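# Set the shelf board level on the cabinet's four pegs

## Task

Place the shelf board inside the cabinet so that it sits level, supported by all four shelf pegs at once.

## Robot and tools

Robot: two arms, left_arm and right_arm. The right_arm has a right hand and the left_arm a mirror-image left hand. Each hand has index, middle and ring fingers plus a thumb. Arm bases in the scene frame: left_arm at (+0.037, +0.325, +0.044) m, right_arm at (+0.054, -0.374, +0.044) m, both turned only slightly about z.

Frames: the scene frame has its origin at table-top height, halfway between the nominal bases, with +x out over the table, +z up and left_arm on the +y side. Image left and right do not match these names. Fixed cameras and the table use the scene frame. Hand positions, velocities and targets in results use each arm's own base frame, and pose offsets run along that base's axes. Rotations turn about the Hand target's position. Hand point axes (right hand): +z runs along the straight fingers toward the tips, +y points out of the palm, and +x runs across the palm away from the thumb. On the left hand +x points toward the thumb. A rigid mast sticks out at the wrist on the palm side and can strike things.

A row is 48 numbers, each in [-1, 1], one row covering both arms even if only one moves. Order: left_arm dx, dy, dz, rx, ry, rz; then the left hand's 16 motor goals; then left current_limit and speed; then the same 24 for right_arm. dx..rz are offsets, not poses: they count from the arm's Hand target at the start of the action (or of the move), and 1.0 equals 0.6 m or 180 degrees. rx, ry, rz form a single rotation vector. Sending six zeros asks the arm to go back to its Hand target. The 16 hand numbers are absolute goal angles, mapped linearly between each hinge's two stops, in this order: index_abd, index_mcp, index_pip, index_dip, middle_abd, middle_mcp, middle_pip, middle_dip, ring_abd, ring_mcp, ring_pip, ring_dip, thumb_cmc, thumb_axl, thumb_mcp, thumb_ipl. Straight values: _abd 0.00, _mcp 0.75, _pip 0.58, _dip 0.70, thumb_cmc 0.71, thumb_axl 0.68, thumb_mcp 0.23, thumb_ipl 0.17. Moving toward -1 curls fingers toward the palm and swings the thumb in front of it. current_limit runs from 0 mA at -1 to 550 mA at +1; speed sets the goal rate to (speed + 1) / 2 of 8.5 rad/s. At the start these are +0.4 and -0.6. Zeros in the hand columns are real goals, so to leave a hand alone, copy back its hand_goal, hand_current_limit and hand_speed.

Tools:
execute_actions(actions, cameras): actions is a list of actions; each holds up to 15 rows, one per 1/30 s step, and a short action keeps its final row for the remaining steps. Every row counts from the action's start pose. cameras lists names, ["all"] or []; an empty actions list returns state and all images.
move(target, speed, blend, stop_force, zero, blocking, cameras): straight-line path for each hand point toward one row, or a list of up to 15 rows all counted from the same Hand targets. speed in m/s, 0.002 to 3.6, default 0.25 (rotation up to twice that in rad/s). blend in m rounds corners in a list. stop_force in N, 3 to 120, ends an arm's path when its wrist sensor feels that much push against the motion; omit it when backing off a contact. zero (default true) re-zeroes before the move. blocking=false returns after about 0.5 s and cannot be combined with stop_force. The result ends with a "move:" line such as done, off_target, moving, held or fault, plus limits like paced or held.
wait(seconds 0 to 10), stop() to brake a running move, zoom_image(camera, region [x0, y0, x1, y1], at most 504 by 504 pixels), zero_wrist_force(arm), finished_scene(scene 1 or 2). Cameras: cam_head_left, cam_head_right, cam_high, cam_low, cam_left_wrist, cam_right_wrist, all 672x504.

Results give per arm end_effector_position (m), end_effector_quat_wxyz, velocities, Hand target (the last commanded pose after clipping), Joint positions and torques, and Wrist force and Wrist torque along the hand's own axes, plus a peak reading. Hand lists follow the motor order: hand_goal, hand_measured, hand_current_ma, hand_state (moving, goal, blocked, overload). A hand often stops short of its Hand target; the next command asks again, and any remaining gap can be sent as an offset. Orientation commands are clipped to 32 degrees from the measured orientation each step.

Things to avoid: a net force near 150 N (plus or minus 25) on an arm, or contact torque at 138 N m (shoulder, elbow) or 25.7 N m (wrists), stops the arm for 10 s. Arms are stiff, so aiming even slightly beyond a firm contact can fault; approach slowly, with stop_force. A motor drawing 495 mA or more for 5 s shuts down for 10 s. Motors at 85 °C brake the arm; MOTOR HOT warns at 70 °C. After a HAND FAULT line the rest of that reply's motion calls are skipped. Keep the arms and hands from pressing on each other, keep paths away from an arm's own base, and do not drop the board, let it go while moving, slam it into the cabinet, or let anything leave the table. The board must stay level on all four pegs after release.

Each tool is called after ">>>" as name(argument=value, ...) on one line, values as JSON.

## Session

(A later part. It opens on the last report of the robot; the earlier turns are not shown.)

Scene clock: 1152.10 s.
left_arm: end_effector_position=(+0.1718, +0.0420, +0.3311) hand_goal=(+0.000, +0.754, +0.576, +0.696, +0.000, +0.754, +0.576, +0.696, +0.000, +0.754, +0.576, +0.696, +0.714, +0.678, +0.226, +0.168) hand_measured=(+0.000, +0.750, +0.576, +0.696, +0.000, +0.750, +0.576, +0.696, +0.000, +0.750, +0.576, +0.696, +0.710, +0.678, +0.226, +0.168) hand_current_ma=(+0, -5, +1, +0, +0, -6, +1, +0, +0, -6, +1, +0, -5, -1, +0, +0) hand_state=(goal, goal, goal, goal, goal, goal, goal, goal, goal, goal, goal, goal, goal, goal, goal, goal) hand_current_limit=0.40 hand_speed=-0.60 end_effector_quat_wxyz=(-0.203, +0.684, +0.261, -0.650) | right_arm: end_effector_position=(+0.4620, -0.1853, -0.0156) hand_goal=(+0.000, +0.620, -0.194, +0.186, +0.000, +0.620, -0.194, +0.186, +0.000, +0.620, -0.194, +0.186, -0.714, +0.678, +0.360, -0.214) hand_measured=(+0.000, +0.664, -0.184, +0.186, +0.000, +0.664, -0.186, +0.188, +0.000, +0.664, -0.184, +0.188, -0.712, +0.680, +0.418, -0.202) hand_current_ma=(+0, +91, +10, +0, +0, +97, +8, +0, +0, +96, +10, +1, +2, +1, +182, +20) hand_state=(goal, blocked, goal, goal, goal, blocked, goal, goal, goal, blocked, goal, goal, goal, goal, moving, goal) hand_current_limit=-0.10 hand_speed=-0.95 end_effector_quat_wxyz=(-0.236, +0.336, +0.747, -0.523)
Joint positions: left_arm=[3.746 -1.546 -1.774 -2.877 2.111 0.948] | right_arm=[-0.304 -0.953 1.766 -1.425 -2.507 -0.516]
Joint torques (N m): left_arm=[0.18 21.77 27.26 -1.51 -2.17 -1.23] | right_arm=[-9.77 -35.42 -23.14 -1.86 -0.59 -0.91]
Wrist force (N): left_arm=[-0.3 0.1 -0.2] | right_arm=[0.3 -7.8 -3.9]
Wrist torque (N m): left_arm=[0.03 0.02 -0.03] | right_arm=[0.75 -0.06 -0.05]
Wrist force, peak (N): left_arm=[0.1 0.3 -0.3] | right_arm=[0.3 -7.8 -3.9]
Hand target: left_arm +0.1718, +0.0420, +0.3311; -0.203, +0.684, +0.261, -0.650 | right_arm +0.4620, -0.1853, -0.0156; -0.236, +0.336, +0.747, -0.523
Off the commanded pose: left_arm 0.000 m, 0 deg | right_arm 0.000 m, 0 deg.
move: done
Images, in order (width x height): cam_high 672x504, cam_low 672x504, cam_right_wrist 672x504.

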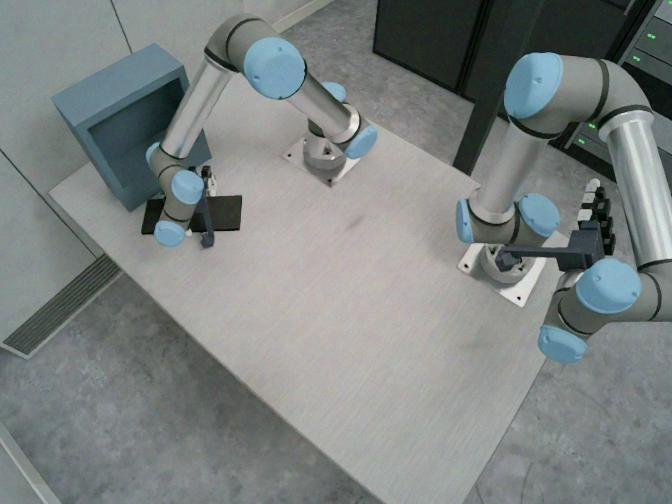

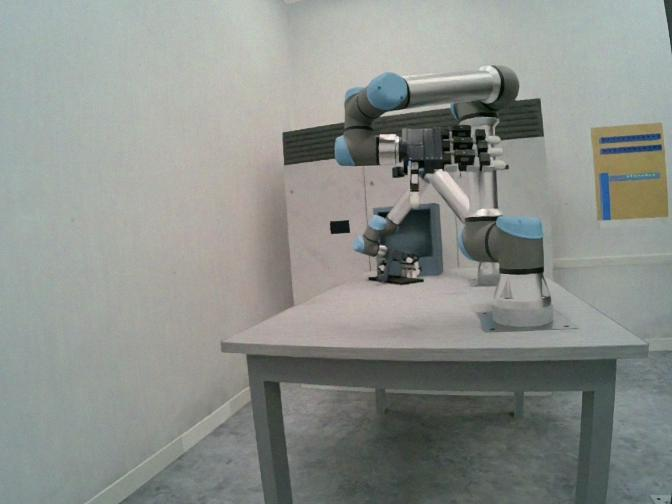

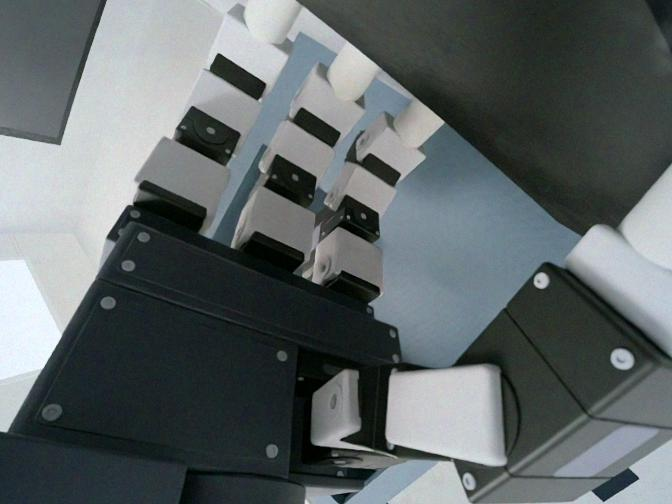

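>>> move(target=[[0,0,0,0,0,0,0,0.754,0.576,0.696,0,0.754,0.576,0.696,0,0.754,0.576,0.696,0.714,0.678,0.226,0.168,0.4,-0.6,0,0,0,0,0,0,0,0.54,-0.23,0.16,0,0.54,-0.23,0.16,0,0.54,-0.23,0.16,-0.714,0.678,0.25,-0.26,0.0,-0.95]], speed=0.02)

>>> move(target=[[0,0,0,0,0,0,0,0.754,0.576,0.696,0,0.754,0.576,0.696,0,0.754,0.576,0.696,0.714,0.678,0.226,0.168,0.4,-0.6,0,0,0.0417,0,0,0,0,0.54,-0.23,0.16,0,0.54,-0.23,0.16,0,0.54,-0.23,0.16,-0.714,0.678,0.25,-0.26,0.0,-0.95]], speed=0.02, cameras=["cam_low","cam_right_wrist","cam_high"])

>>> zoom_image(camera="cam_low", region=[350, 220, 440, 290])

Scene clock: 1157.67 s.
left_arm: end_effector_position=(+0.1718, +0.0420, +0.3311) hand_goal=(+0.000, +0.754, +0.576, +0.696, +0.000, +0.754, +0.576, +0.696, +0.000, +0.754, +0.576, +0.696, +0.714, +0.678, +0.226, +0.168) hand_measured=(+0.000, +0.750, +0.576, +0.696, +0.000, +0.750, +0.576, +0.696, +0.000, +0.750, +0.576, +0.696, +0.710, +0.678, +0.226, +0.168) hand_current_ma=(+0, -5, +1, +0, +0, -6, +1, +0, +0, -6, +1, +0, -5, -1, +0, +0) hand_state=(goal, goal, goal, goal, goal, goal, goal, goal, goal, goal, goal, goal, goal, goal, goal, goal) hand_current_limit=0.40 hand_speed=-0.60 end_effector_quat_wxyz=(-0.203, +0.684, +0.261, -0.650) | right_arm: end_effector_position=(+0.4620, -0.1853, -0.0156) hand_goal=(+0.000, +0.540, -0.230, +0.160, +0.000, +0.540, -0.230, +0.160, +0.000, +0.540, -0.230, +0.160, -0.714, +0.678, +0.250, -0.260) hand_measured=(+0.000, +0.660, -0.184, +0.184, +0.000, +0.662, -0.186, +0.184, +0.000, +0.662, -0.184, +0.186, -0.712, +0.680, +0.414, -0.204) hand_current_ma=(+0, +275, +90, +35, +0, +275, +87, +34, +0, +275, +90, +38, +2, +1, +275, +189) hand_state=(goal, blocked, blocked, blocked, goal, blocked, blocked, blocked, goal, blocked, blocked, blocked, goal, goal, blocked, blocked) hand_current_limit=0.00 hand_speed=-0.95 end_effector_quat_wxyz=(-0.236, +0.336, +0.747, -0.523)
Joint positions: left_arm=[3.746 -1.546 -1.774 -2.877 2.111 0.948] | right_arm=[-0.304 -0.953 1.766 -1.425 -2.507 -0.516]
Joint torques (N m): left_arm=[0.09 22.2 26.87 -1.62 -2.12 -1.25] | right_arm=[-9.79 -32.6 -12.57 -2.6 -1.87 -0.92]
Wrist force (N): left_arm=[-0.1 0.5 -0.1] | right_arm=[1.1 -8.7 -1.5]
Wrist torque (N m): left_arm=[0.07 0.01 -0.03] | right_arm=[0.89 -0.12 -0.11]
Wrist force, peak (N): left_arm=[-0.2 0.6 -0.4] | right_arm=[1.2 -9.6 -1.8]
Hand target: left_arm +0.1718, +0.0420, +0.3311; -0.203, +0.684, +0.261, -0.650 | right_arm +0.4620, -0.1853, -0.0156; -0.236, +0.336, +0.747, -0.523
Off the commanded pose: left_arm 0.000 m, 0 deg | right_arm 0.000 m, 0 deg.
move: done

Scene clock: 1159.17 s.
left_arm: end_effector_position=(+0.1718, +0.0420, +0.3311) hand_goal=(+0.000, +0.754, +0.576, +0.696, +0.000, +0.754, +0.576, +0.696, +0.000, +0.754, +0.576, +0.696, +0.714, +0.678, +0.226, +0.168) hand_measured=(+0.000, +0.750, +0.576, +0.696, +0.000, +0.750, +0.576, +0.696, +0.000, +0.750, +0.576, +0.696, +0.710, +0.678, +0.226, +0.168) hand_current_ma=(+0, -5, +1, +0, +0, -6, +1, +0, +0, -6, +1, +0, -5, -1, +0, +0) hand_state=(goal, goal, goal, goal, goal, goal, goal, goal, goal, goal, goal, goal, goal, goal, goal, goal) hand_current_limit=0.40 hand_speed=-0.60 end_effector_quat_wxyz=(-0.203, +0.684, +0.261, -0.650) | right_arm: end_effector_position=(+0.4620, -0.1853, +0.0095) hand_goal=(+0.000, +0.540, -0.230, +0.160, +0.000, +0.540, -0.230, +0.160, +0.000, +0.540, -0.230, +0.160, -0.714, +0.678, +0.250, -0.260) hand_measured=(+0.000, +0.608, -0.184, +0.184, +0.000, +0.602, -0.186, +0.184, +0.000, +0.592, -0.184, +0.186, -0.688, +0.680, +0.458, -0.204) hand_current_ma=(+0, +173, +93, +35, +0, +152, +87, +34, +0, +119, +90, +38, +39, +1, +275, +189) hand_state=(goal, blocked, blocked, blocked, goal, blocked, blocked, blocked, goal, blocked, blocked, blocked, blocked, goal, blocked, blocked) hand_current_limit=0.00 hand_speed=-0.95 end_effector_quat_wxyz=(-0.236, +0.336, +0.747, -0.523)
Joint positions: left_arm=[3.746 -1.546 -1.774 -2.877 2.111 0.948] | right_arm=[-0.304 -0.995 1.754 -1.371 -2.507 -0.516]
Joint torques (N m): left_arm=[0.05 21.34 27.58 -1.47 -2.04 -1.17] | right_arm=[-11.62 -33.09 -21.74 -1.96 -1.48 -1.43]
Wrist force (N): left_arm=[0.2 0.2 0.1] | right_arm=[0.8 2.9 -1.6]
Wrist torque (N m): left_arm=[0.02 -0.03 0.01] | right_arm=[0.81 -0.14 0.14]
Wrist force, peak (N): left_arm=[-0.5 0.4 0.1] | right_arm=[1.2 -9.4 -1.7]
Hand target: left_arm +0.1718, +0.0420, +0.3311; -0.203, +0.684, +0.261, -0.650 | right_arm +0.4620, -0.1853, +0.0094; -0.236, +0.336, +0.747, -0.523
Off the commanded pose: left_arm 0.000 m, 0 deg | right_arm 0.000 m, 0 deg.
move: done
Images, in order (width x height): cam_high 672x504, cam_low 672x504, cam_right_wrist 672x504.

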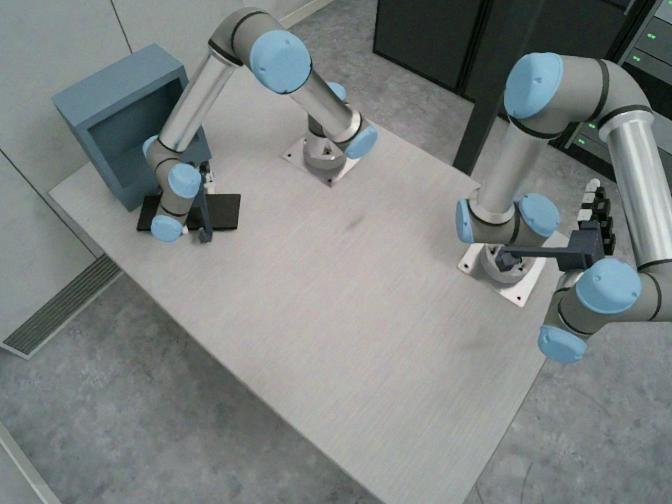

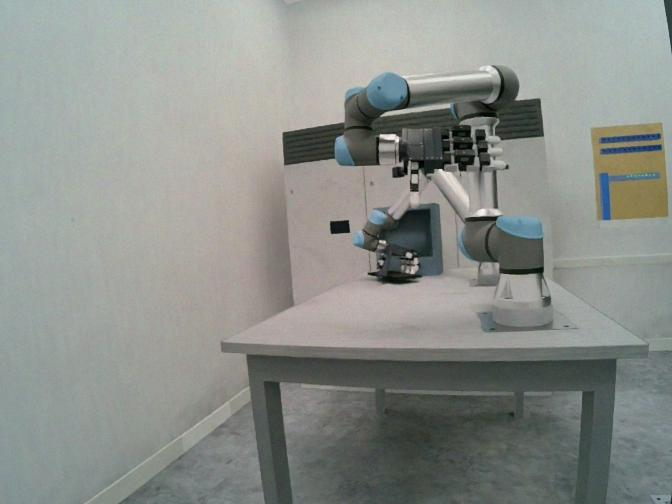

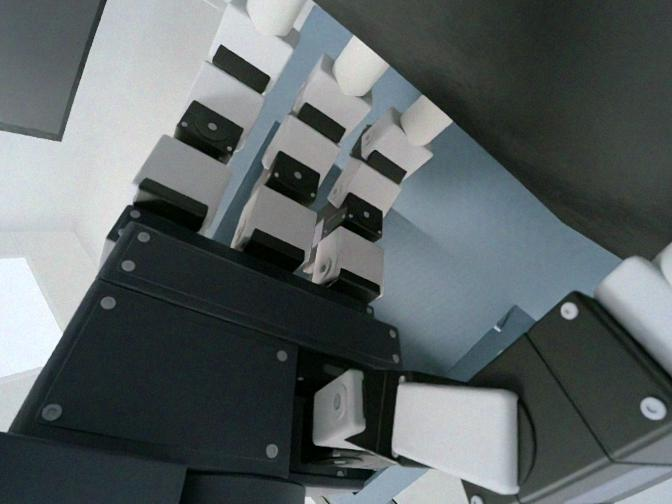

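Scaled by 5.600 from the camera's 672x504 image, which has a finer 960x720 frame.

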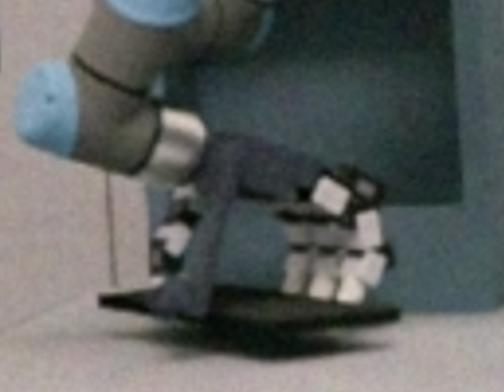

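>>> move(target=[[0,0,0,0,0,0,0,0.754,0.576,0.696,0,0.754,0.576,0.696,0,0.754,0.576,0.696,0.714,0.678,0.226,0.168,0.4,-0.6,0.01,0.04,0.6843,0,0,0,0,0.54,-0.23,0.16,0,0.54,-0.23,0.16,0,0.54,-0.23,0.16,-0.714,0.678,0.25,-0.26,0.0,-0.95]], speed=0.1, cameras=["cam_low","cam_high"])

>>> zoom_image(camera="cam_low", region=[340, 140, 450, 240])

Scene clock: 1182.90 s.
left_arm: end_effector_position=(+0.1718, +0.0420, +0.3311) hand_goal=(+0.000, +0.754, +0.576, +0.696, +0.000, +0.754, +0.576, +0.696, +0.000, +0.754, +0.576, +0.696, +0.714, +0.678, +0.226, +0.168) hand_measured=(+0.000, +0.750, +0.576, +0.696, +0.000, +0.750, +0.576, +0.696, +0.000, +0.750, +0.576, +0.696, +0.710, +0.678, +0.226, +0.168) hand_current_ma=(+0, -5, +1, +0, +0, -6, +1, +0, +0, -6, +1, +0, -5, -1, +0, +0) hand_state=(goal, goal, goal, goal, goal, goal, goal, goal, goal, goal, goal, goal, goal, goal, goal, goal) hand_current_limit=0.40 hand_speed=-0.60 end_effector_quat_wxyz=(-0.203, +0.684, +0.261, -0.650) | right_arm: end_effector_position=(+0.4680, -0.1613, +0.4199) hand_goal=(+0.000, +0.540, -0.230, +0.160, +0.000, +0.540, -0.230, +0.160, +0.000, +0.540, -0.230, +0.160, -0.714, +0.678, +0.250, -0.260) hand_measured=(+0.000, +0.606, -0.184, +0.184, +0.000, +0.600, -0.186, +0.184, +0.000, +0.592, -0.184, +0.186, -0.688, +0.680, +0.458, -0.204) hand_current_ma=(+0, +171, +93, +35, +0, +150, +87, +34, +0, +116, +90, +38, +40, +1, +275, +189) hand_state=(goal, blocked, blocked, blocked, goal, blocked, blocked, blocked, goal, blocked, blocked, blocked, blocked, goal, blocked, blocked) hand_current_limit=0.00 hand_speed=-0.95 end_effector_quat_wxyz=(-0.236, +0.336, +0.747, -0.523)
Joint positions: left_arm=[3.746 -1.546 -1.774 -2.877 2.111 0.948] | right_arm=[-0.261 -1.226 0.97 -0.326 -2.472 -0.476]
Joint torques (N m): left_arm=[-0.1 22.23 28.07 -1.57 -2.14 -1.22] | right_arm=[4.78 -45.42 -19.3 -1.36 -0.56 -0.01]
Wrist force (N): left_arm=[-0.2 0.1 0.1] | right_arm=[0.8 3.2 -1.2]
Wrist torque (N m): left_arm=[0.00 0.01 -0.02] | right_arm=[0.81 -0.13 0.03]
Wrist force, peak (N): left_arm=[-0.4 0.5 -0.1] | right_arm=[0.9 4.8 -0.6]
Hand target: left_arm +0.1718, +0.0420, +0.3311; -0.203, +0.684, +0.261, -0.650 | right_arm +0.4680, -0.1613, +0.4200; -0.236, +0.336, +0.747, -0.523
Off the commanded pose: left_arm 0.000 m, 0 deg | right_arm 0.000 m, 0 deg.
move: done
Images, in order (width x height): cam_high 672x504, cam_low 672x504.

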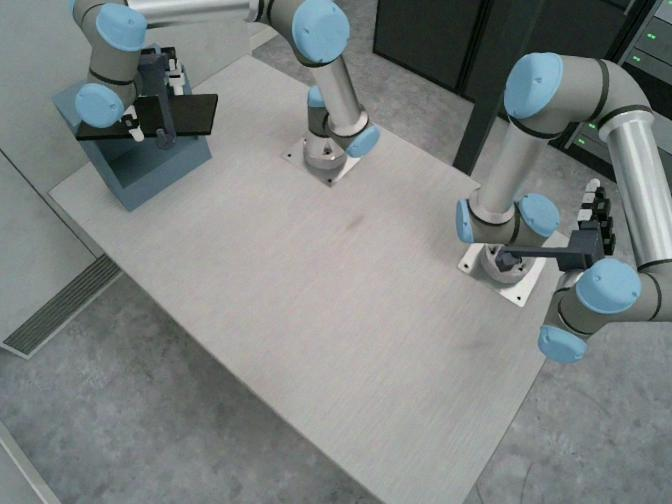

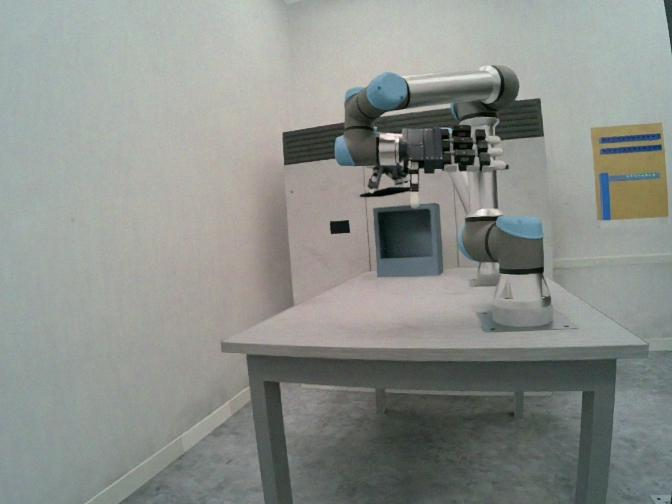

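Scaled by 4.582 from the camera's 672x504 image, which has a finer 960x720 frame.

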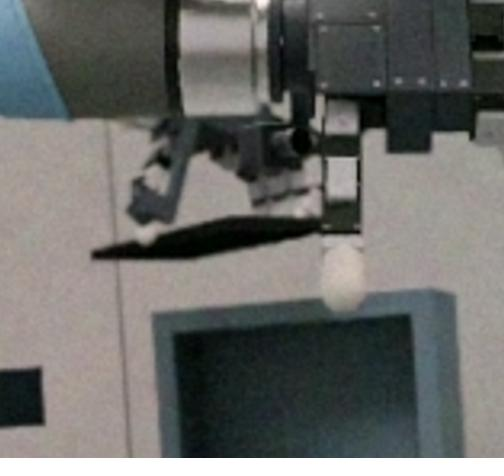

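>>> move(target=[[0,0,0,0,0,0,0,0.754,0.576,0.696,0,0.754,0.576,0.696,0,0.754,0.576,0.696,0.714,0.678,0.226,0.168,0.4,-0.6,-0.0737,-0.3332,0,0,0,0.2261,0,0.54,-0.23,0.16,0,0.54,-0.23,0.16,0,0.54,-0.23,0.16,-0.714,0.678,0.25,-0.26,0.0,-0.95]], speed=0.1, cameras=["cam_low","cam_high","cam_head_right","cam_right_wrist"])

>>> zoom_image(camera="cam_low", region=[340, 140, 450, 240])

>>> zoom_image(camera="cam_high", region=[40, 20, 220, 180])

Scene clock: 1194.10 s.
left_arm: end_effector_position=(+0.1718, +0.0420, +0.3311) hand_goal=(+0.000, +0.754, +0.576, +0.696, +0.000, +0.754, +0.576, +0.696, +0.000, +0.754, +0.576, +0.696, +0.714, +0.678, +0.226, +0.168) hand_measured=(+0.000, +0.750, +0.576, +0.696, +0.000, +0.750, +0.576, +0.696, +0.000, +0.750, +0.576, +0.696, +0.710, +0.678, +0.226, +0.168) hand_current_ma=(+0, -5, +1, +0, +0, -6, +1, +0, +0, -6, +1, +0, -5, -1, +0, +0) hand_state=(goal, goal, goal, goal, goal, goal, goal, goal, goal, goal, goal, goal, goal, goal, goal, goal) hand_current_limit=0.40 hand_speed=-0.60 end_effector_quat_wxyz=(-0.203, +0.684, +0.261, -0.650) | right_arm: end_effector_position=(+0.4437, -0.2690, +0.4203) hand_goal=(+0.000, +0.540, -0.230, +0.160, +0.000, +0.540, -0.230, +0.160, +0.000, +0.540, -0.230, +0.160, -0.714, +0.678, +0.250, -0.260) hand_measured=(+0.000, +0.536, -0.226, +0.164, +0.000, +0.536, -0.228, +0.162, +0.000, +0.536, -0.228, +0.164, -0.710, +0.680, +0.252, -0.258) hand_current_ma=(+0, -2, +2, +2, +0, -3, +1, +2, +0, -3, +1, +2, +3, +1, +1, +2) hand_state=(goal, goal, goal, goal, goal, goal, goal, goal, goal, goal, goal, goal, goal, goal, goal, goal) hand_current_limit=0.00 hand_speed=-0.95 end_effector_quat_wxyz=(-0.136, +0.190, +0.795, -0.560)
Joint positions: left_arm=[3.746 -1.546 -1.774 -2.877 2.111 0.948] | right_arm=[-0.439 -1.551 1.552 -1.477 -2.797 -1.473]
Joint torques (N m): left_arm=[0.02 21.2 28.14 -1.63 -2.12 -1.27] | right_arm=[12.84 -16.03 -33.77 -4.25 0.06 -2.13]
Wrist force (N): left_arm=[-0.1 0.1 0.3] | right_arm=[0.5 -1.2 -2.6]
Wrist torque (N m): left_arm=[-0.02 0.01 -0.01] | right_arm=[0.57 -0.06 -0.01]
Wrist force, peak (N): left_arm=[-0.6 0.4 -0.1] | right_arm=[1.2 3.3 -2.0]
Hand target: left_arm +0.1718, +0.0420, +0.3311; -0.203, +0.684, +0.261, -0.650 | right_arm +0.4437, -0.2690, +0.4203; -0.136, +0.190, +0.795, -0.560 (not the last commanded pose)
Off the commanded pose: left_arm 0.000 m, 0 deg | right_arm 0.094 m, 19 deg.
move: held (right_arm; a check stopped the path); limits=held
pose unreachable (right arm): on one or more control steps of this call, first in action 0 (counted from 0), this arm could not follow its commanded pose, so it was not sent that pose on those steps. It may still have moved: this result reports where it is.
cause: moving toward the commanded pose would bring two parts of the arm too close to each other (joints 4 (wrist 1) to 6 (wrist 3) lie between them).
Images, in order (width x height): cam_head_right 672x504, cam_high 672x504, cam_low 672x504, cam_right_wrist 672x504.

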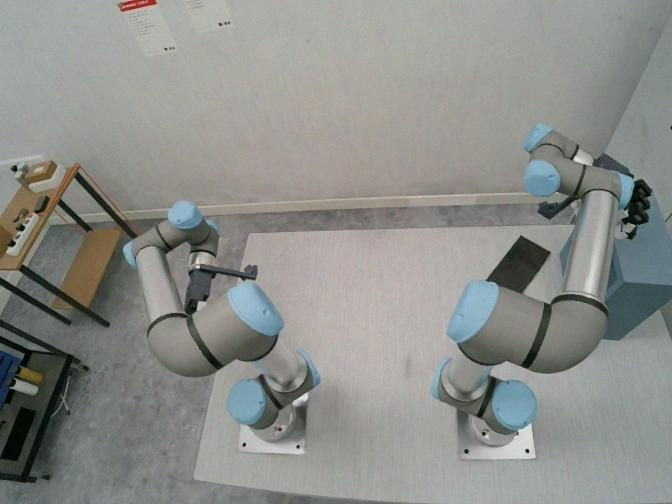

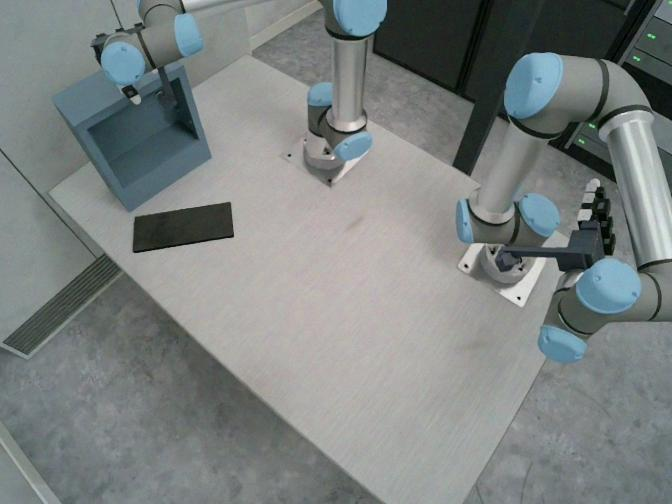

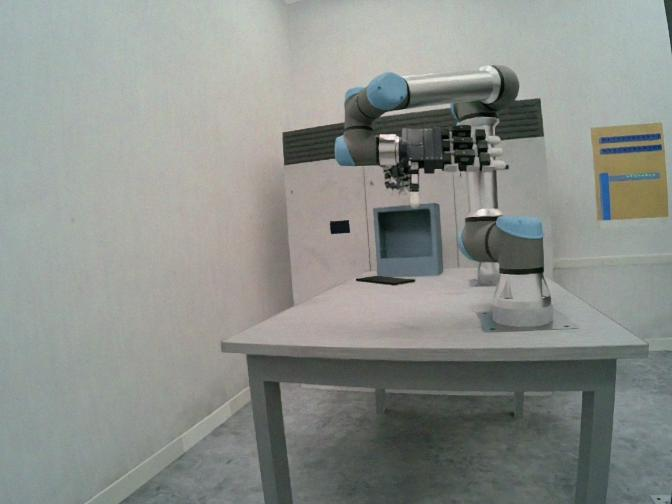

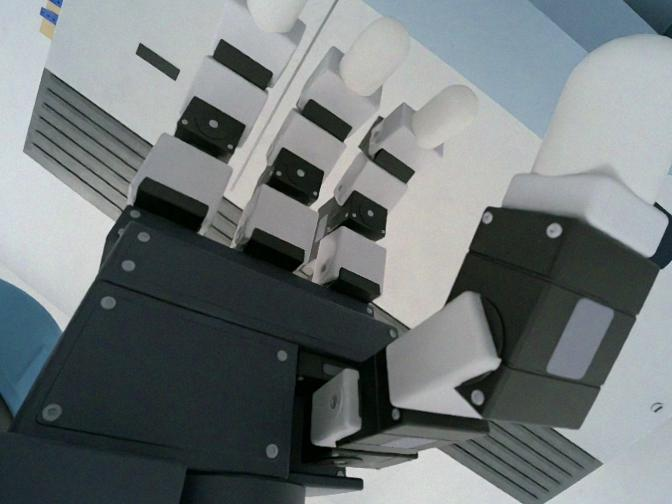

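Scaled by 4.582 from the camera's 672x504 image, which has a finer 960x720 frame.

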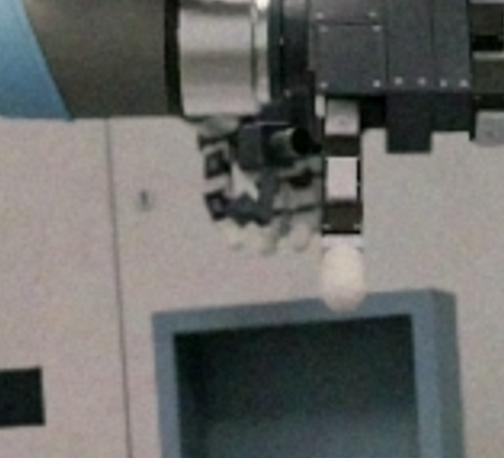

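Scaled by 2.800 from the camera's 672x504 image, which has a finer 960x720 frame.

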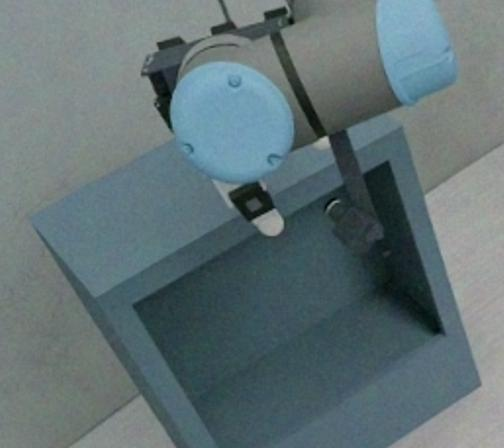

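>>> move(target=[[0,0,0,0,0,0,0,0.754,0.576,0.696,0,0.754,0.576,0.696,0,0.754,0.576,0.696,0.714,0.678,0.226,0.168,0.4,-0.6,0.0405,0.1795,0,0,0,-0.115,0,0.754,0.576,0.696,0,0.754,0.576,0.696,0,0.754,0.576,0.696,0.6,0.678,0.226,0.168,0.4,-0.6],[0,0,0,0,0,0,0,0.754,0.576,0.696,0,0.754,0.576,0.696,0,0.754,0.576,0.696,0.714,0.678,0.226,0.168,0.4,-0.6,0.0605,0.2817,0,-0.0311,-0.2348,-0.6392,0,0.754,0.576,0.696,0,0.754,0.576,0.696,0,0.754,0.576,0.696,0.6,0.678,0.226,0.168,0.4,-0.6]], speed=0.3, cameras=["cam_right_wrist"])

Scene clock: 1263.87 s.
left_arm: end_effector_position=(+0.1718, +0.0420, +0.3311) hand_goal=(+0.000, +0.754, +0.576, +0.696, +0.000, +0.754, +0.576, +0.696, +0.000, +0.754, +0.576, +0.696, +0.714, +0.678, +0.226, +0.168) hand_measured=(+0.000, +0.750, +0.576, +0.696, +0.000, +0.750, +0.576, +0.696, +0.000, +0.750, +0.576, +0.696, +0.710, +0.678, +0.226, +0.168) hand_current_ma=(+0, -5, +1, +0, +0, -6, +1, +0, +0, -6, +1, +0, -5, -1, +0, +0) hand_state=(goal, goal, goal, goal, goal, goal, goal, goal, goal, goal, goal, goal, goal, goal, goal, goal) hand_current_limit=0.40 hand_speed=-0.60 end_effector_quat_wxyz=(-0.203, +0.684, +0.261, -0.650) | right_arm: end_effector_position=(+0.4799, -0.1001, +0.4203) hand_goal=(+0.000, +0.754, +0.576, +0.696, +0.000, +0.754, +0.576, +0.696, +0.000, +0.754, +0.576, +0.696, +0.600, +0.678, +0.226, +0.168) hand_measured=(+0.000, +0.740, +0.570, +0.692, +0.000, +0.736, +0.570, +0.694, +0.000, +0.740, +0.570, +0.692, +0.588, +0.680, +0.224, +0.166) hand_current_ma=(+0, -16, -5, -2, +0, -24, -4, -2, +0, -18, -4, -2, -13, +1, -1, -2) hand_state=(goal, goal, goal, goal, goal, goal, goal, goal, goal, goal, goal, goal, goal, goal, goal, goal) hand_current_limit=0.40 hand_speed=-0.60 end_effector_quat_wxyz=(-0.278, +0.920, +0.243, -0.131)
Joint positions: left_arm=[3.746 -1.546 -1.774 -2.877 2.111 0.948] | right_arm=[-0.466 -1.332 0.987 -0.641 -1.338 0.518]
Joint torques (N m): left_arm=[0.21 21.66 27.99 -1.56 -2.17 -1.16] | right_arm=[13.39 -25.8 -29.04 -0.13 -0.23 -0.48]
Wrist force (N): left_arm=[-0.1 0.4 0.0] | right_arm=[-0.1 -0.3 -3.1]
Wrist torque (N m): left_arm=[0.05 0.01 -0.03] | right_arm=[0.53 -0.04 -0.05]
Wrist force, peak (N): left_arm=[0.0 0.8 -0.1] | right_arm=[1.4 -0.3 -3.8]
Hand target: left_arm +0.1718, +0.0420, +0.3311; -0.203, +0.684, +0.261, -0.650 | right_arm +0.4800, -0.1000, +0.4203; -0.278, +0.920, +0.243, -0.131
Off the commanded pose: left_arm 0.000 m, 0 deg | right_arm 0.000 m, 0 deg.
move: done
Images, in order (width x height): cam_right_wrist 672x504.

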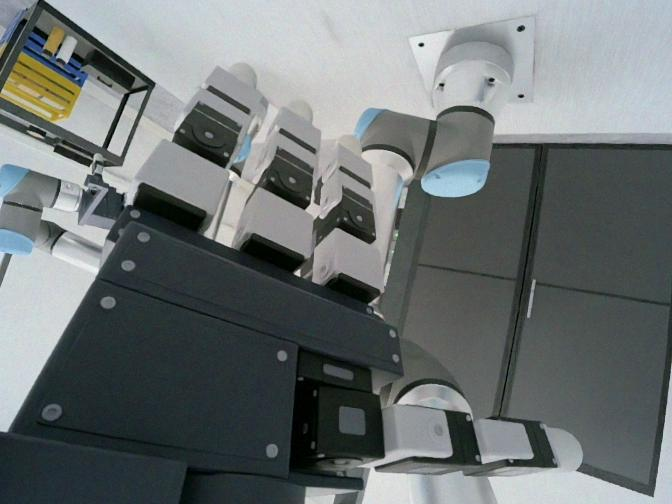

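>>> move(target=[[0,0,0,0,0,0,0,0.754,0.576,0.696,0,0.754,0.576,0.696,0,0.754,0.576,0.696,0.714,0.678,0.226,0.168,0.4,-0.6,-0.0417,-0.0833,-0.167,-0.5199,-0.13,-0.1426,0,0.3425,0.576,0.696,0,0.3425,0.576,0.696,0,0.3425,0.576,0.696,-0.571,0.678,-0.1,0,0.4,-0.6]], speed=0.3, cameras=["cam_right_wrist","cam_high"])

Scene clock: 1276.10 s.
left_arm: end_effector_position=(+0.1718, +0.0420, +0.3311) hand_goal=(+0.000, +0.754, +0.576, +0.696, +0.000, +0.754, +0.576, +0.696, +0.000, +0.754, +0.576, +0.696, +0.714, +0.678, +0.226, +0.168) hand_measured=(+0.000, +0.750, +0.576, +0.696, +0.000, +0.750, +0.576, +0.696, +0.000, +0.750, +0.576, +0.696, +0.710, +0.678, +0.226, +0.168) hand_current_ma=(+0, -5, +1, +0, +0, -6, +1, +0, +0, -6, +1, +0, -5, -1, +0, +0) hand_state=(goal, goal, goal, goal, goal, goal, goal, goal, goal, goal, goal, goal, goal, goal, goal, goal) hand_current_limit=0.40 hand_speed=-0.60 end_effector_quat_wxyz=(-0.203, +0.684, +0.261, -0.650) | right_arm: end_effector_position=(+0.4554, -0.1486, +0.3223) hand_goal=(+0.000, +0.342, +0.576, +0.696, +0.000, +0.342, +0.576, +0.696, +0.000, +0.342, +0.576, +0.696, -0.570, +0.678, -0.100, +0.000) hand_measured=(+0.000, +0.350, +0.576, +0.694, +0.000, +0.352, +0.576, +0.694, +0.000, +0.350, +0.576, +0.694, -0.570, +0.680, -0.102, +0.000) hand_current_ma=(+0, +8, +0, -1, +0, +11, +0, -1, +0, +9, +0, -1, +0, +1, -2, +0) hand_state=(goal, goal, goal, goal, goal, goal, goal, goal, goal, goal, goal, goal, goal, goal, goal, goal) hand_current_limit=0.40 hand_speed=-0.60 end_effector_quat_wxyz=(+0.483, +0.873, -0.061, -0.041)
Joint positions: left_arm=[3.746 -1.546 -1.774 -2.877 2.111 0.948] | right_arm=[-0.095 -1.412 1.95 -2.012 -2.58 1.669]
Joint torques (N m): left_arm=[0.32 21.94 28.34 -1.62 -2.12 -1.17] | right_arm=[7 -34.7 -28.8 -0.18 -0.03 -2.16]
Wrist force (N): left_arm=[0.0 0.0 -0.1] | right_arm=[0.3 0.6 -1.9]
Wrist torque (N m): left_arm=[0.01 -0.01 0.00] | right_arm=[0.16 0.08 -0.23]
Wrist force, peak (N): left_arm=[-0.5 0.4 -0.3] | right_arm=[-0.3 -0.7 -3.8]
Hand target: left_arm +0.1718, +0.0420, +0.3311; -0.203, +0.684, +0.261, -0.650 | right_arm +0.4555, -0.1486, +0.3224; +0.483, +0.873, -0.061, -0.041 (not the last commanded pose)
Off the commanded pose: left_arm 0.000 m, 0 deg | right_arm 0.003 m, 2 deg.
move: held (right_arm; a check stopped the path); limits=held
pose unreachable (right arm): on one or more control steps of this call, first in action 0 (counted from 0), this arm could not follow its commanded pose, so it was not sent that pose on those steps. It may still have moved: this result reports where it is.
cause: moving toward the commanded pose would bring two parts of the arm too close to each other (joints 4 (wrist 1) to 6 (wrist 3) lie between them).
Images, in order (width x height): cam_high 672x504, cam_right_wrist 672x504.

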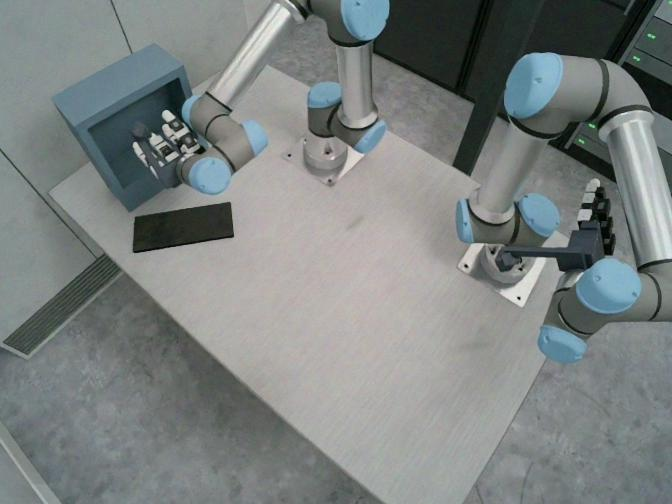

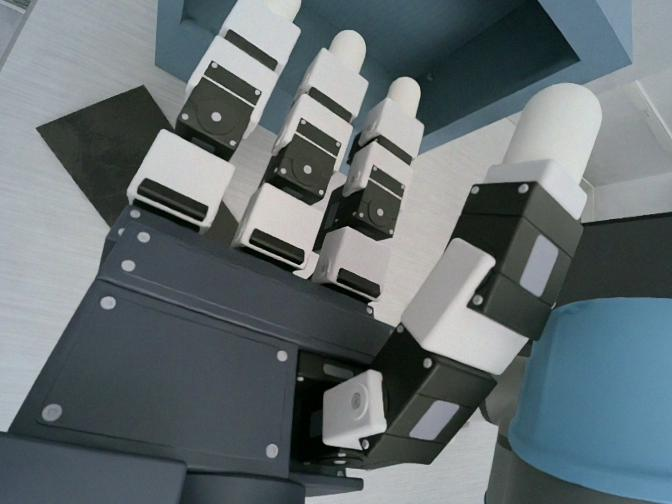

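>>> move(target=[[0,0,0,0,0,0,0,0.754,0.576,0.696,0,0.754,0.576,0.696,0,0.754,0.576,0.696,0.714,0.678,0.226,0.168,0.4,-0.6,-0.0667,-0.0157,-0.204,0.098,-0.019,-0.004,0,0.068,0.577,0.696,0,0.068,0.577,0.696,0,0.068,0.577,0.696,-0.571,0.678,-0.1,0.168,0.4,-0.6]], speed=0.15, cameras=["cam_right_wrist","cam_high"])

Scene clock: 1352.93 s.
left_arm: end_effector_position=(+0.1718, +0.0420, +0.3311) hand_goal=(+0.000, +0.754, +0.576, +0.696, +0.000, +0.754, +0.576, +0.696, +0.000, +0.754, +0.576, +0.696, +0.714, +0.678, +0.226, +0.168) hand_measured=(+0.000, +0.750, +0.576, +0.696, +0.000, +0.750, +0.576, +0.696, +0.000, +0.750, +0.576, +0.696, +0.710, +0.678, +0.226, +0.168) hand_current_ma=(+0, -5, +1, +0, +0, -6, +1, +0, +0, -6, +1, +0, -5, -1, +0, +0) hand_state=(goal, goal, goal, goal, goal, goal, goal, goal, goal, goal, goal, goal, goal, goal, goal, goal) hand_current_limit=0.40 hand_speed=-0.60 end_effector_quat_wxyz=(-0.203, +0.684, +0.261, -0.650) | right_arm: end_effector_position=(+0.4154, -0.1581, +0.2000) hand_goal=(+0.000, +0.068, +0.578, +0.696, +0.000, +0.068, +0.578, +0.696, +0.000, +0.068, +0.578, +0.696, -0.570, +0.678, -0.100, +0.168) hand_measured=(+0.000, +0.086, +0.578, +0.694, +0.000, +0.092, +0.578, +0.694, +0.000, +0.088, +0.578, +0.694, -0.570, +0.680, -0.102, +0.164) hand_current_ma=(+0, +27, +0, -1, +0, +38, +0, -1, +0, +29, +0, -1, +0, +1, -2, -4) hand_state=(goal, goal, goal, goal, goal, blocked, goal, goal, goal, goal, goal, goal, goal, goal, goal, goal) hand_current_limit=0.40 hand_speed=-0.60 end_effector_quat_wxyz=(+0.341, +0.937, -0.074, -0.027)
Joint positions: left_arm=[3.746 -1.546 -1.774 -2.877 2.111 0.948] | right_arm=[-0.183 -1.419 2.155 -2.328 -2.269 1.538]
Joint torques (N m): left_arm=[0.46 21.74 28.72 -1.59 -2.07 -1.33] | right_arm=[12.03 -23.09 -28.13 -0.94 -1.98 1.9]
Wrist force (N): left_arm=[-0.3 0.2 -0.1] | right_arm=[-0.1 -0.1 -2.3]
Wrist torque (N m): left_arm=[0.03 0.03 -0.04] | right_arm=[0.16 0.12 -0.30]
Wrist force, peak (N): left_arm=[-0.4 0.4 -0.4] | right_arm=[0.6 1.4 -2.4]
Hand target: left_arm +0.1718, +0.0420, +0.3311; -0.203, +0.684, +0.261, -0.650 | right_arm +0.4154, -0.1580, +0.2000; +0.341, +0.937, -0.074, -0.027
Off the commanded pose: left_arm 0.000 m, 0 deg | right_arm 0.000 m, 0 deg.
move: done
Images, in order (width x height): cam_high 672x504, cam_right_wrist 672x504.

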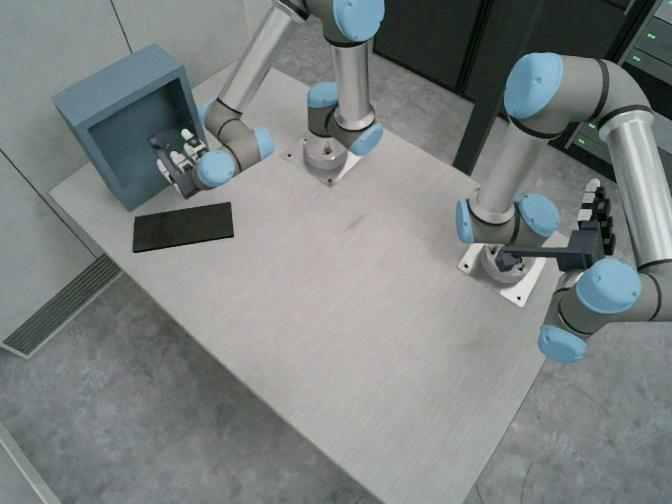

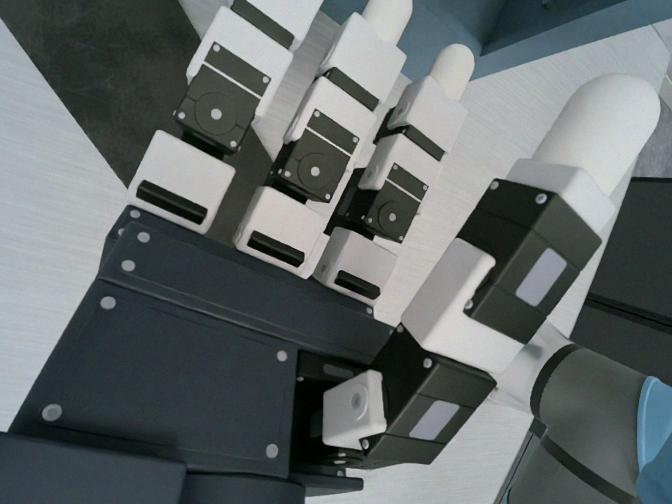

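>>> move(target=[[0,0,0,0,0,0,0,0.754,0.576,0.696,0,0.754,0.576,0.696,0,0.754,0.576,0.696,0.714,0.678,0.226,0.168,0.4,-0.6,-0.0162,0.002,-0.0333,0.0244,0.1537,0,0,0.068,0.577,0.696,0,0.068,0.577,0.696,0,0.068,0.577,0.696,-0.571,0.678,-0.1,0.168,0.4,-0.6]], speed=0.15)

>>> move(target=[[0,0,0,0,0,0,0,0.754,0.576,0.696,0,0.754,0.576,0.696,0,0.754,0.576,0.696,0.714,0.678,0.226,0.168,0.4,-0.6,-0.0366,-0.2305,0,0,0,0,0,0.068,0.577,0.696,0,0.068,0.577,0.696,0,0.068,0.577,0.696,-0.571,0.678,-0.1,0.168,0.4,-0.6]], speed=0.06, stop_force=8, cameras=["cam_right_wrist","cam_high","cam_low"])

>>> zoom_image(camera="cam_low", region=[350, 180, 460, 290])

>>> zoom_image(camera="cam_high", region=[40, 30, 240, 220])

Scene clock: 1365.73 s.
left_arm: end_effector_position=(+0.1718, +0.0420, +0.3311) hand_goal=(+0.000, +0.754, +0.576, +0.696, +0.000, +0.754, +0.576, +0.696, +0.000, +0.754, +0.576, +0.696, +0.714, +0.678, +0.226, +0.168) hand_measured=(+0.000, +0.750, +0.576, +0.696, +0.000, +0.750, +0.576, +0.696, +0.000, +0.750, +0.576, +0.696, +0.710, +0.678, +0.226, +0.168) hand_current_ma=(+0, -5, +1, +0, +0, -6, +1, +0, +0, -6, +1, +0, -5, -1, +0, +0) hand_state=(goal, goal, goal, goal, goal, goal, goal, goal, goal, goal, goal, goal, goal, goal, goal, goal) hand_current_limit=0.40 hand_speed=-0.60 end_effector_quat_wxyz=(-0.203, +0.684, +0.261, -0.650) | right_arm: end_effector_position=(+0.4058, -0.1568, +0.1800) hand_goal=(+0.000, +0.068, +0.578, +0.696, +0.000, +0.068, +0.578, +0.696, +0.000, +0.068, +0.578, +0.696, -0.570, +0.678, -0.100, +0.168) hand_measured=(+0.000, +0.086, +0.578, +0.694, +0.000, +0.090, +0.578, +0.694, +0.000, +0.086, +0.578, +0.694, -0.572, +0.680, -0.102, +0.164) hand_current_ma=(+0, +23, +0, -1, +0, +33, +0, -1, +0, +25, +0, -1, +0, +1, -2, -4) hand_state=(goal, goal, goal, goal, goal, blocked, goal, goal, goal, goal, goal, goal, goal, goal, goal, goal) hand_current_limit=0.40 hand_speed=-0.60 end_effector_quat_wxyz=(+0.313, +0.915, +0.011, -0.253)
Joint positions: left_arm=[3.746 -1.546 -1.774 -2.877 2.111 0.948] | right_arm=[-0.181 -1.31 2.006 -1.795 -2.28 1.543]
Joint torques (N m): left_arm=[0.09 22.28 29.11 -1.68 -2.18 -1.23] | right_arm=[11.98 -36.65 -7.65 -2.29 -0.79 1.11]
Wrist force (N): left_arm=[-0.3 0.2 -0.1] | right_arm=[-0.2 0.0 -1.5]
Wrist torque (N m): left_arm=[0.03 0.03 -0.04] | right_arm=[0.11 -0.01 -0.27]
Wrist force, peak (N): left_arm=[-0.2 0.6 -0.2] | right_arm=[0.0 0.1 -2.6]
Hand target: left_arm +0.1718, +0.0420, +0.3311; -0.203, +0.684, +0.261, -0.650 | right_arm +0.4057, -0.1568, +0.1800; +0.313, +0.915, +0.011, -0.253
Off the commanded pose: left_arm 0.000 m, 0 deg | right_arm 0.000 m, 0 deg.
move: done

Scene clock: 1369.17 s.
left_arm: end_effector_position=(+0.1718, +0.0420, +0.3311) hand_goal=(+0.000, +0.754, +0.576, +0.696, +0.000, +0.754, +0.576, +0.696, +0.000, +0.754, +0.576, +0.696, +0.714, +0.678, +0.226, +0.168) hand_measured=(+0.000, +0.750, +0.576, +0.696, +0.000, +0.750, +0.576, +0.696, +0.000, +0.750, +0.576, +0.696, +0.710, +0.678, +0.226, +0.168) hand_current_ma=(+0, -5, +1, +0, +0, -6, +1, +0, +0, -6, +1, +0, -5, -1, +0, +0) hand_state=(goal, goal, goal, goal, goal, goal, goal, goal, goal, goal, goal, goal, goal, goal, goal, goal) hand_current_limit=0.40 hand_speed=-0.60 end_effector_quat_wxyz=(-0.203, +0.684, +0.261, -0.650) | right_arm: end_effector_position=(+0.3837, -0.2951, +0.1800) hand_goal=(+0.000, +0.068, +0.578, +0.696, +0.000, +0.068, +0.578, +0.696, +0.000, +0.068, +0.578, +0.696, -0.570, +0.678, -0.100, +0.168) hand_measured=(+0.000, +0.084, +0.578, +0.694, +0.000, +0.090, +0.578, +0.694, +0.000, +0.086, +0.578, +0.694, -0.572, +0.680, -0.102, +0.164) hand_current_ma=(+0, +23, +0, -1, +0, +33, +0, -1, +0, +25, +0, -1, +0, +1, -2, -4) hand_state=(goal, goal, goal, goal, goal, blocked, goal, goal, goal, goal, goal, goal, goal, goal, goal, goal) hand_current_limit=0.40 hand_speed=-0.60 end_effector_quat_wxyz=(+0.313, +0.915, +0.011, -0.253)
Joint positions: left_arm=[3.746 -1.546 -1.774 -2.877 2.111 0.948] | right_arm=[-0.463 -1.313 2.093 -2.131 -2.377 1.177]
Joint torques (N m): left_arm=[0.39 21.9 28.66 -1.6 -2.14 -1.21] | right_arm=[13.21 -36.19 -24.98 -0.38 0.17 0.41]
Wrist force (N): left_arm=[0.0 0.2 0.1] | right_arm=[-0.1 -0.1 -1.2]
Wrist torque (N m): left_arm=[0.01 -0.01 -0.01] | right_arm=[0.14 -0.09 -0.23]
Wrist force, peak (N): left_arm=[-0.2 0.6 -0.3] | right_arm=[-0.2 -0.5 -2.2]
Hand target: left_arm +0.1718, +0.0420, +0.3311; -0.203, +0.684, +0.261, -0.650 | right_arm +0.3838, -0.2951, +0.1800; +0.313, +0.915, +0.011, -0.253
Off the commanded pose: left_arm 0.000 m, 0 deg | right_arm 0.000 m, 0 deg.
move: done
Images, in order (width x height): cam_high 672x504, cam_low 672x504, cam_right_wrist 672x504.

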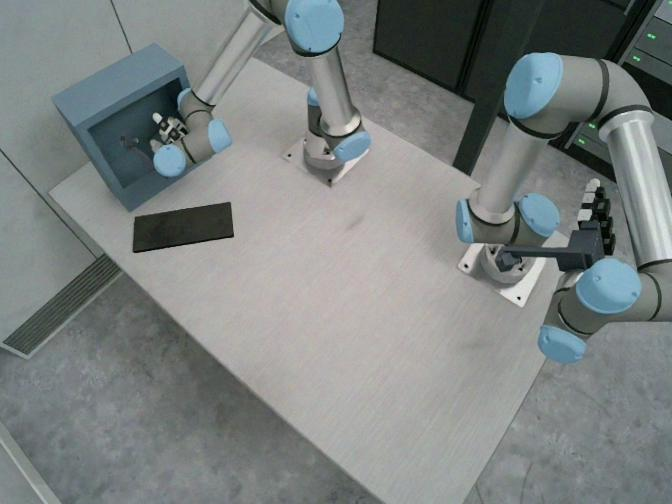

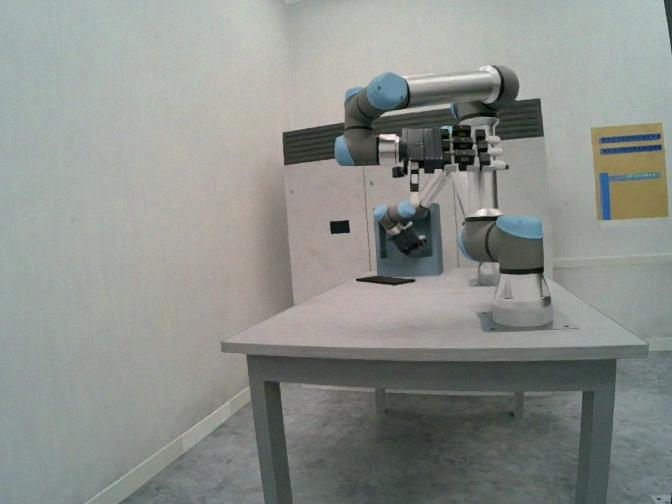

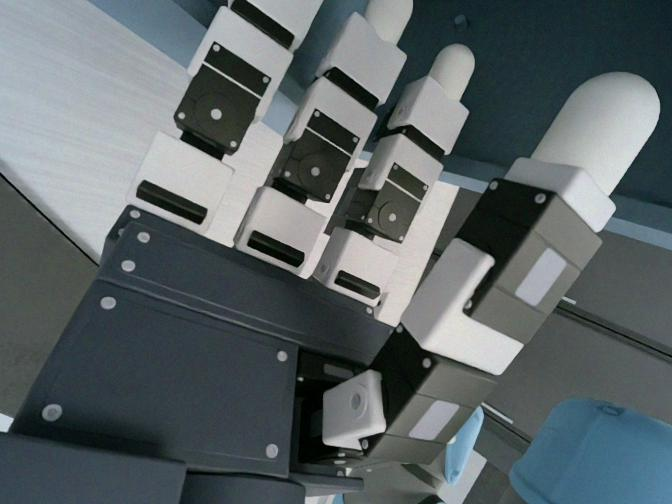

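Scaled by 4.582 from the camera's 672x504 image, which has a finer 960x720 frame.

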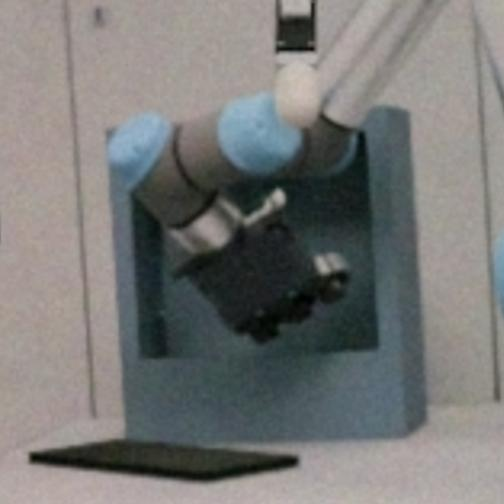

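Scaled by 2.520 from the camera's 672x504 image, which has a finer 960x720 frame.

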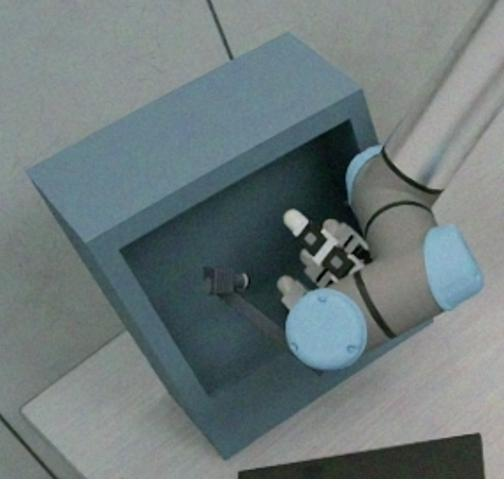

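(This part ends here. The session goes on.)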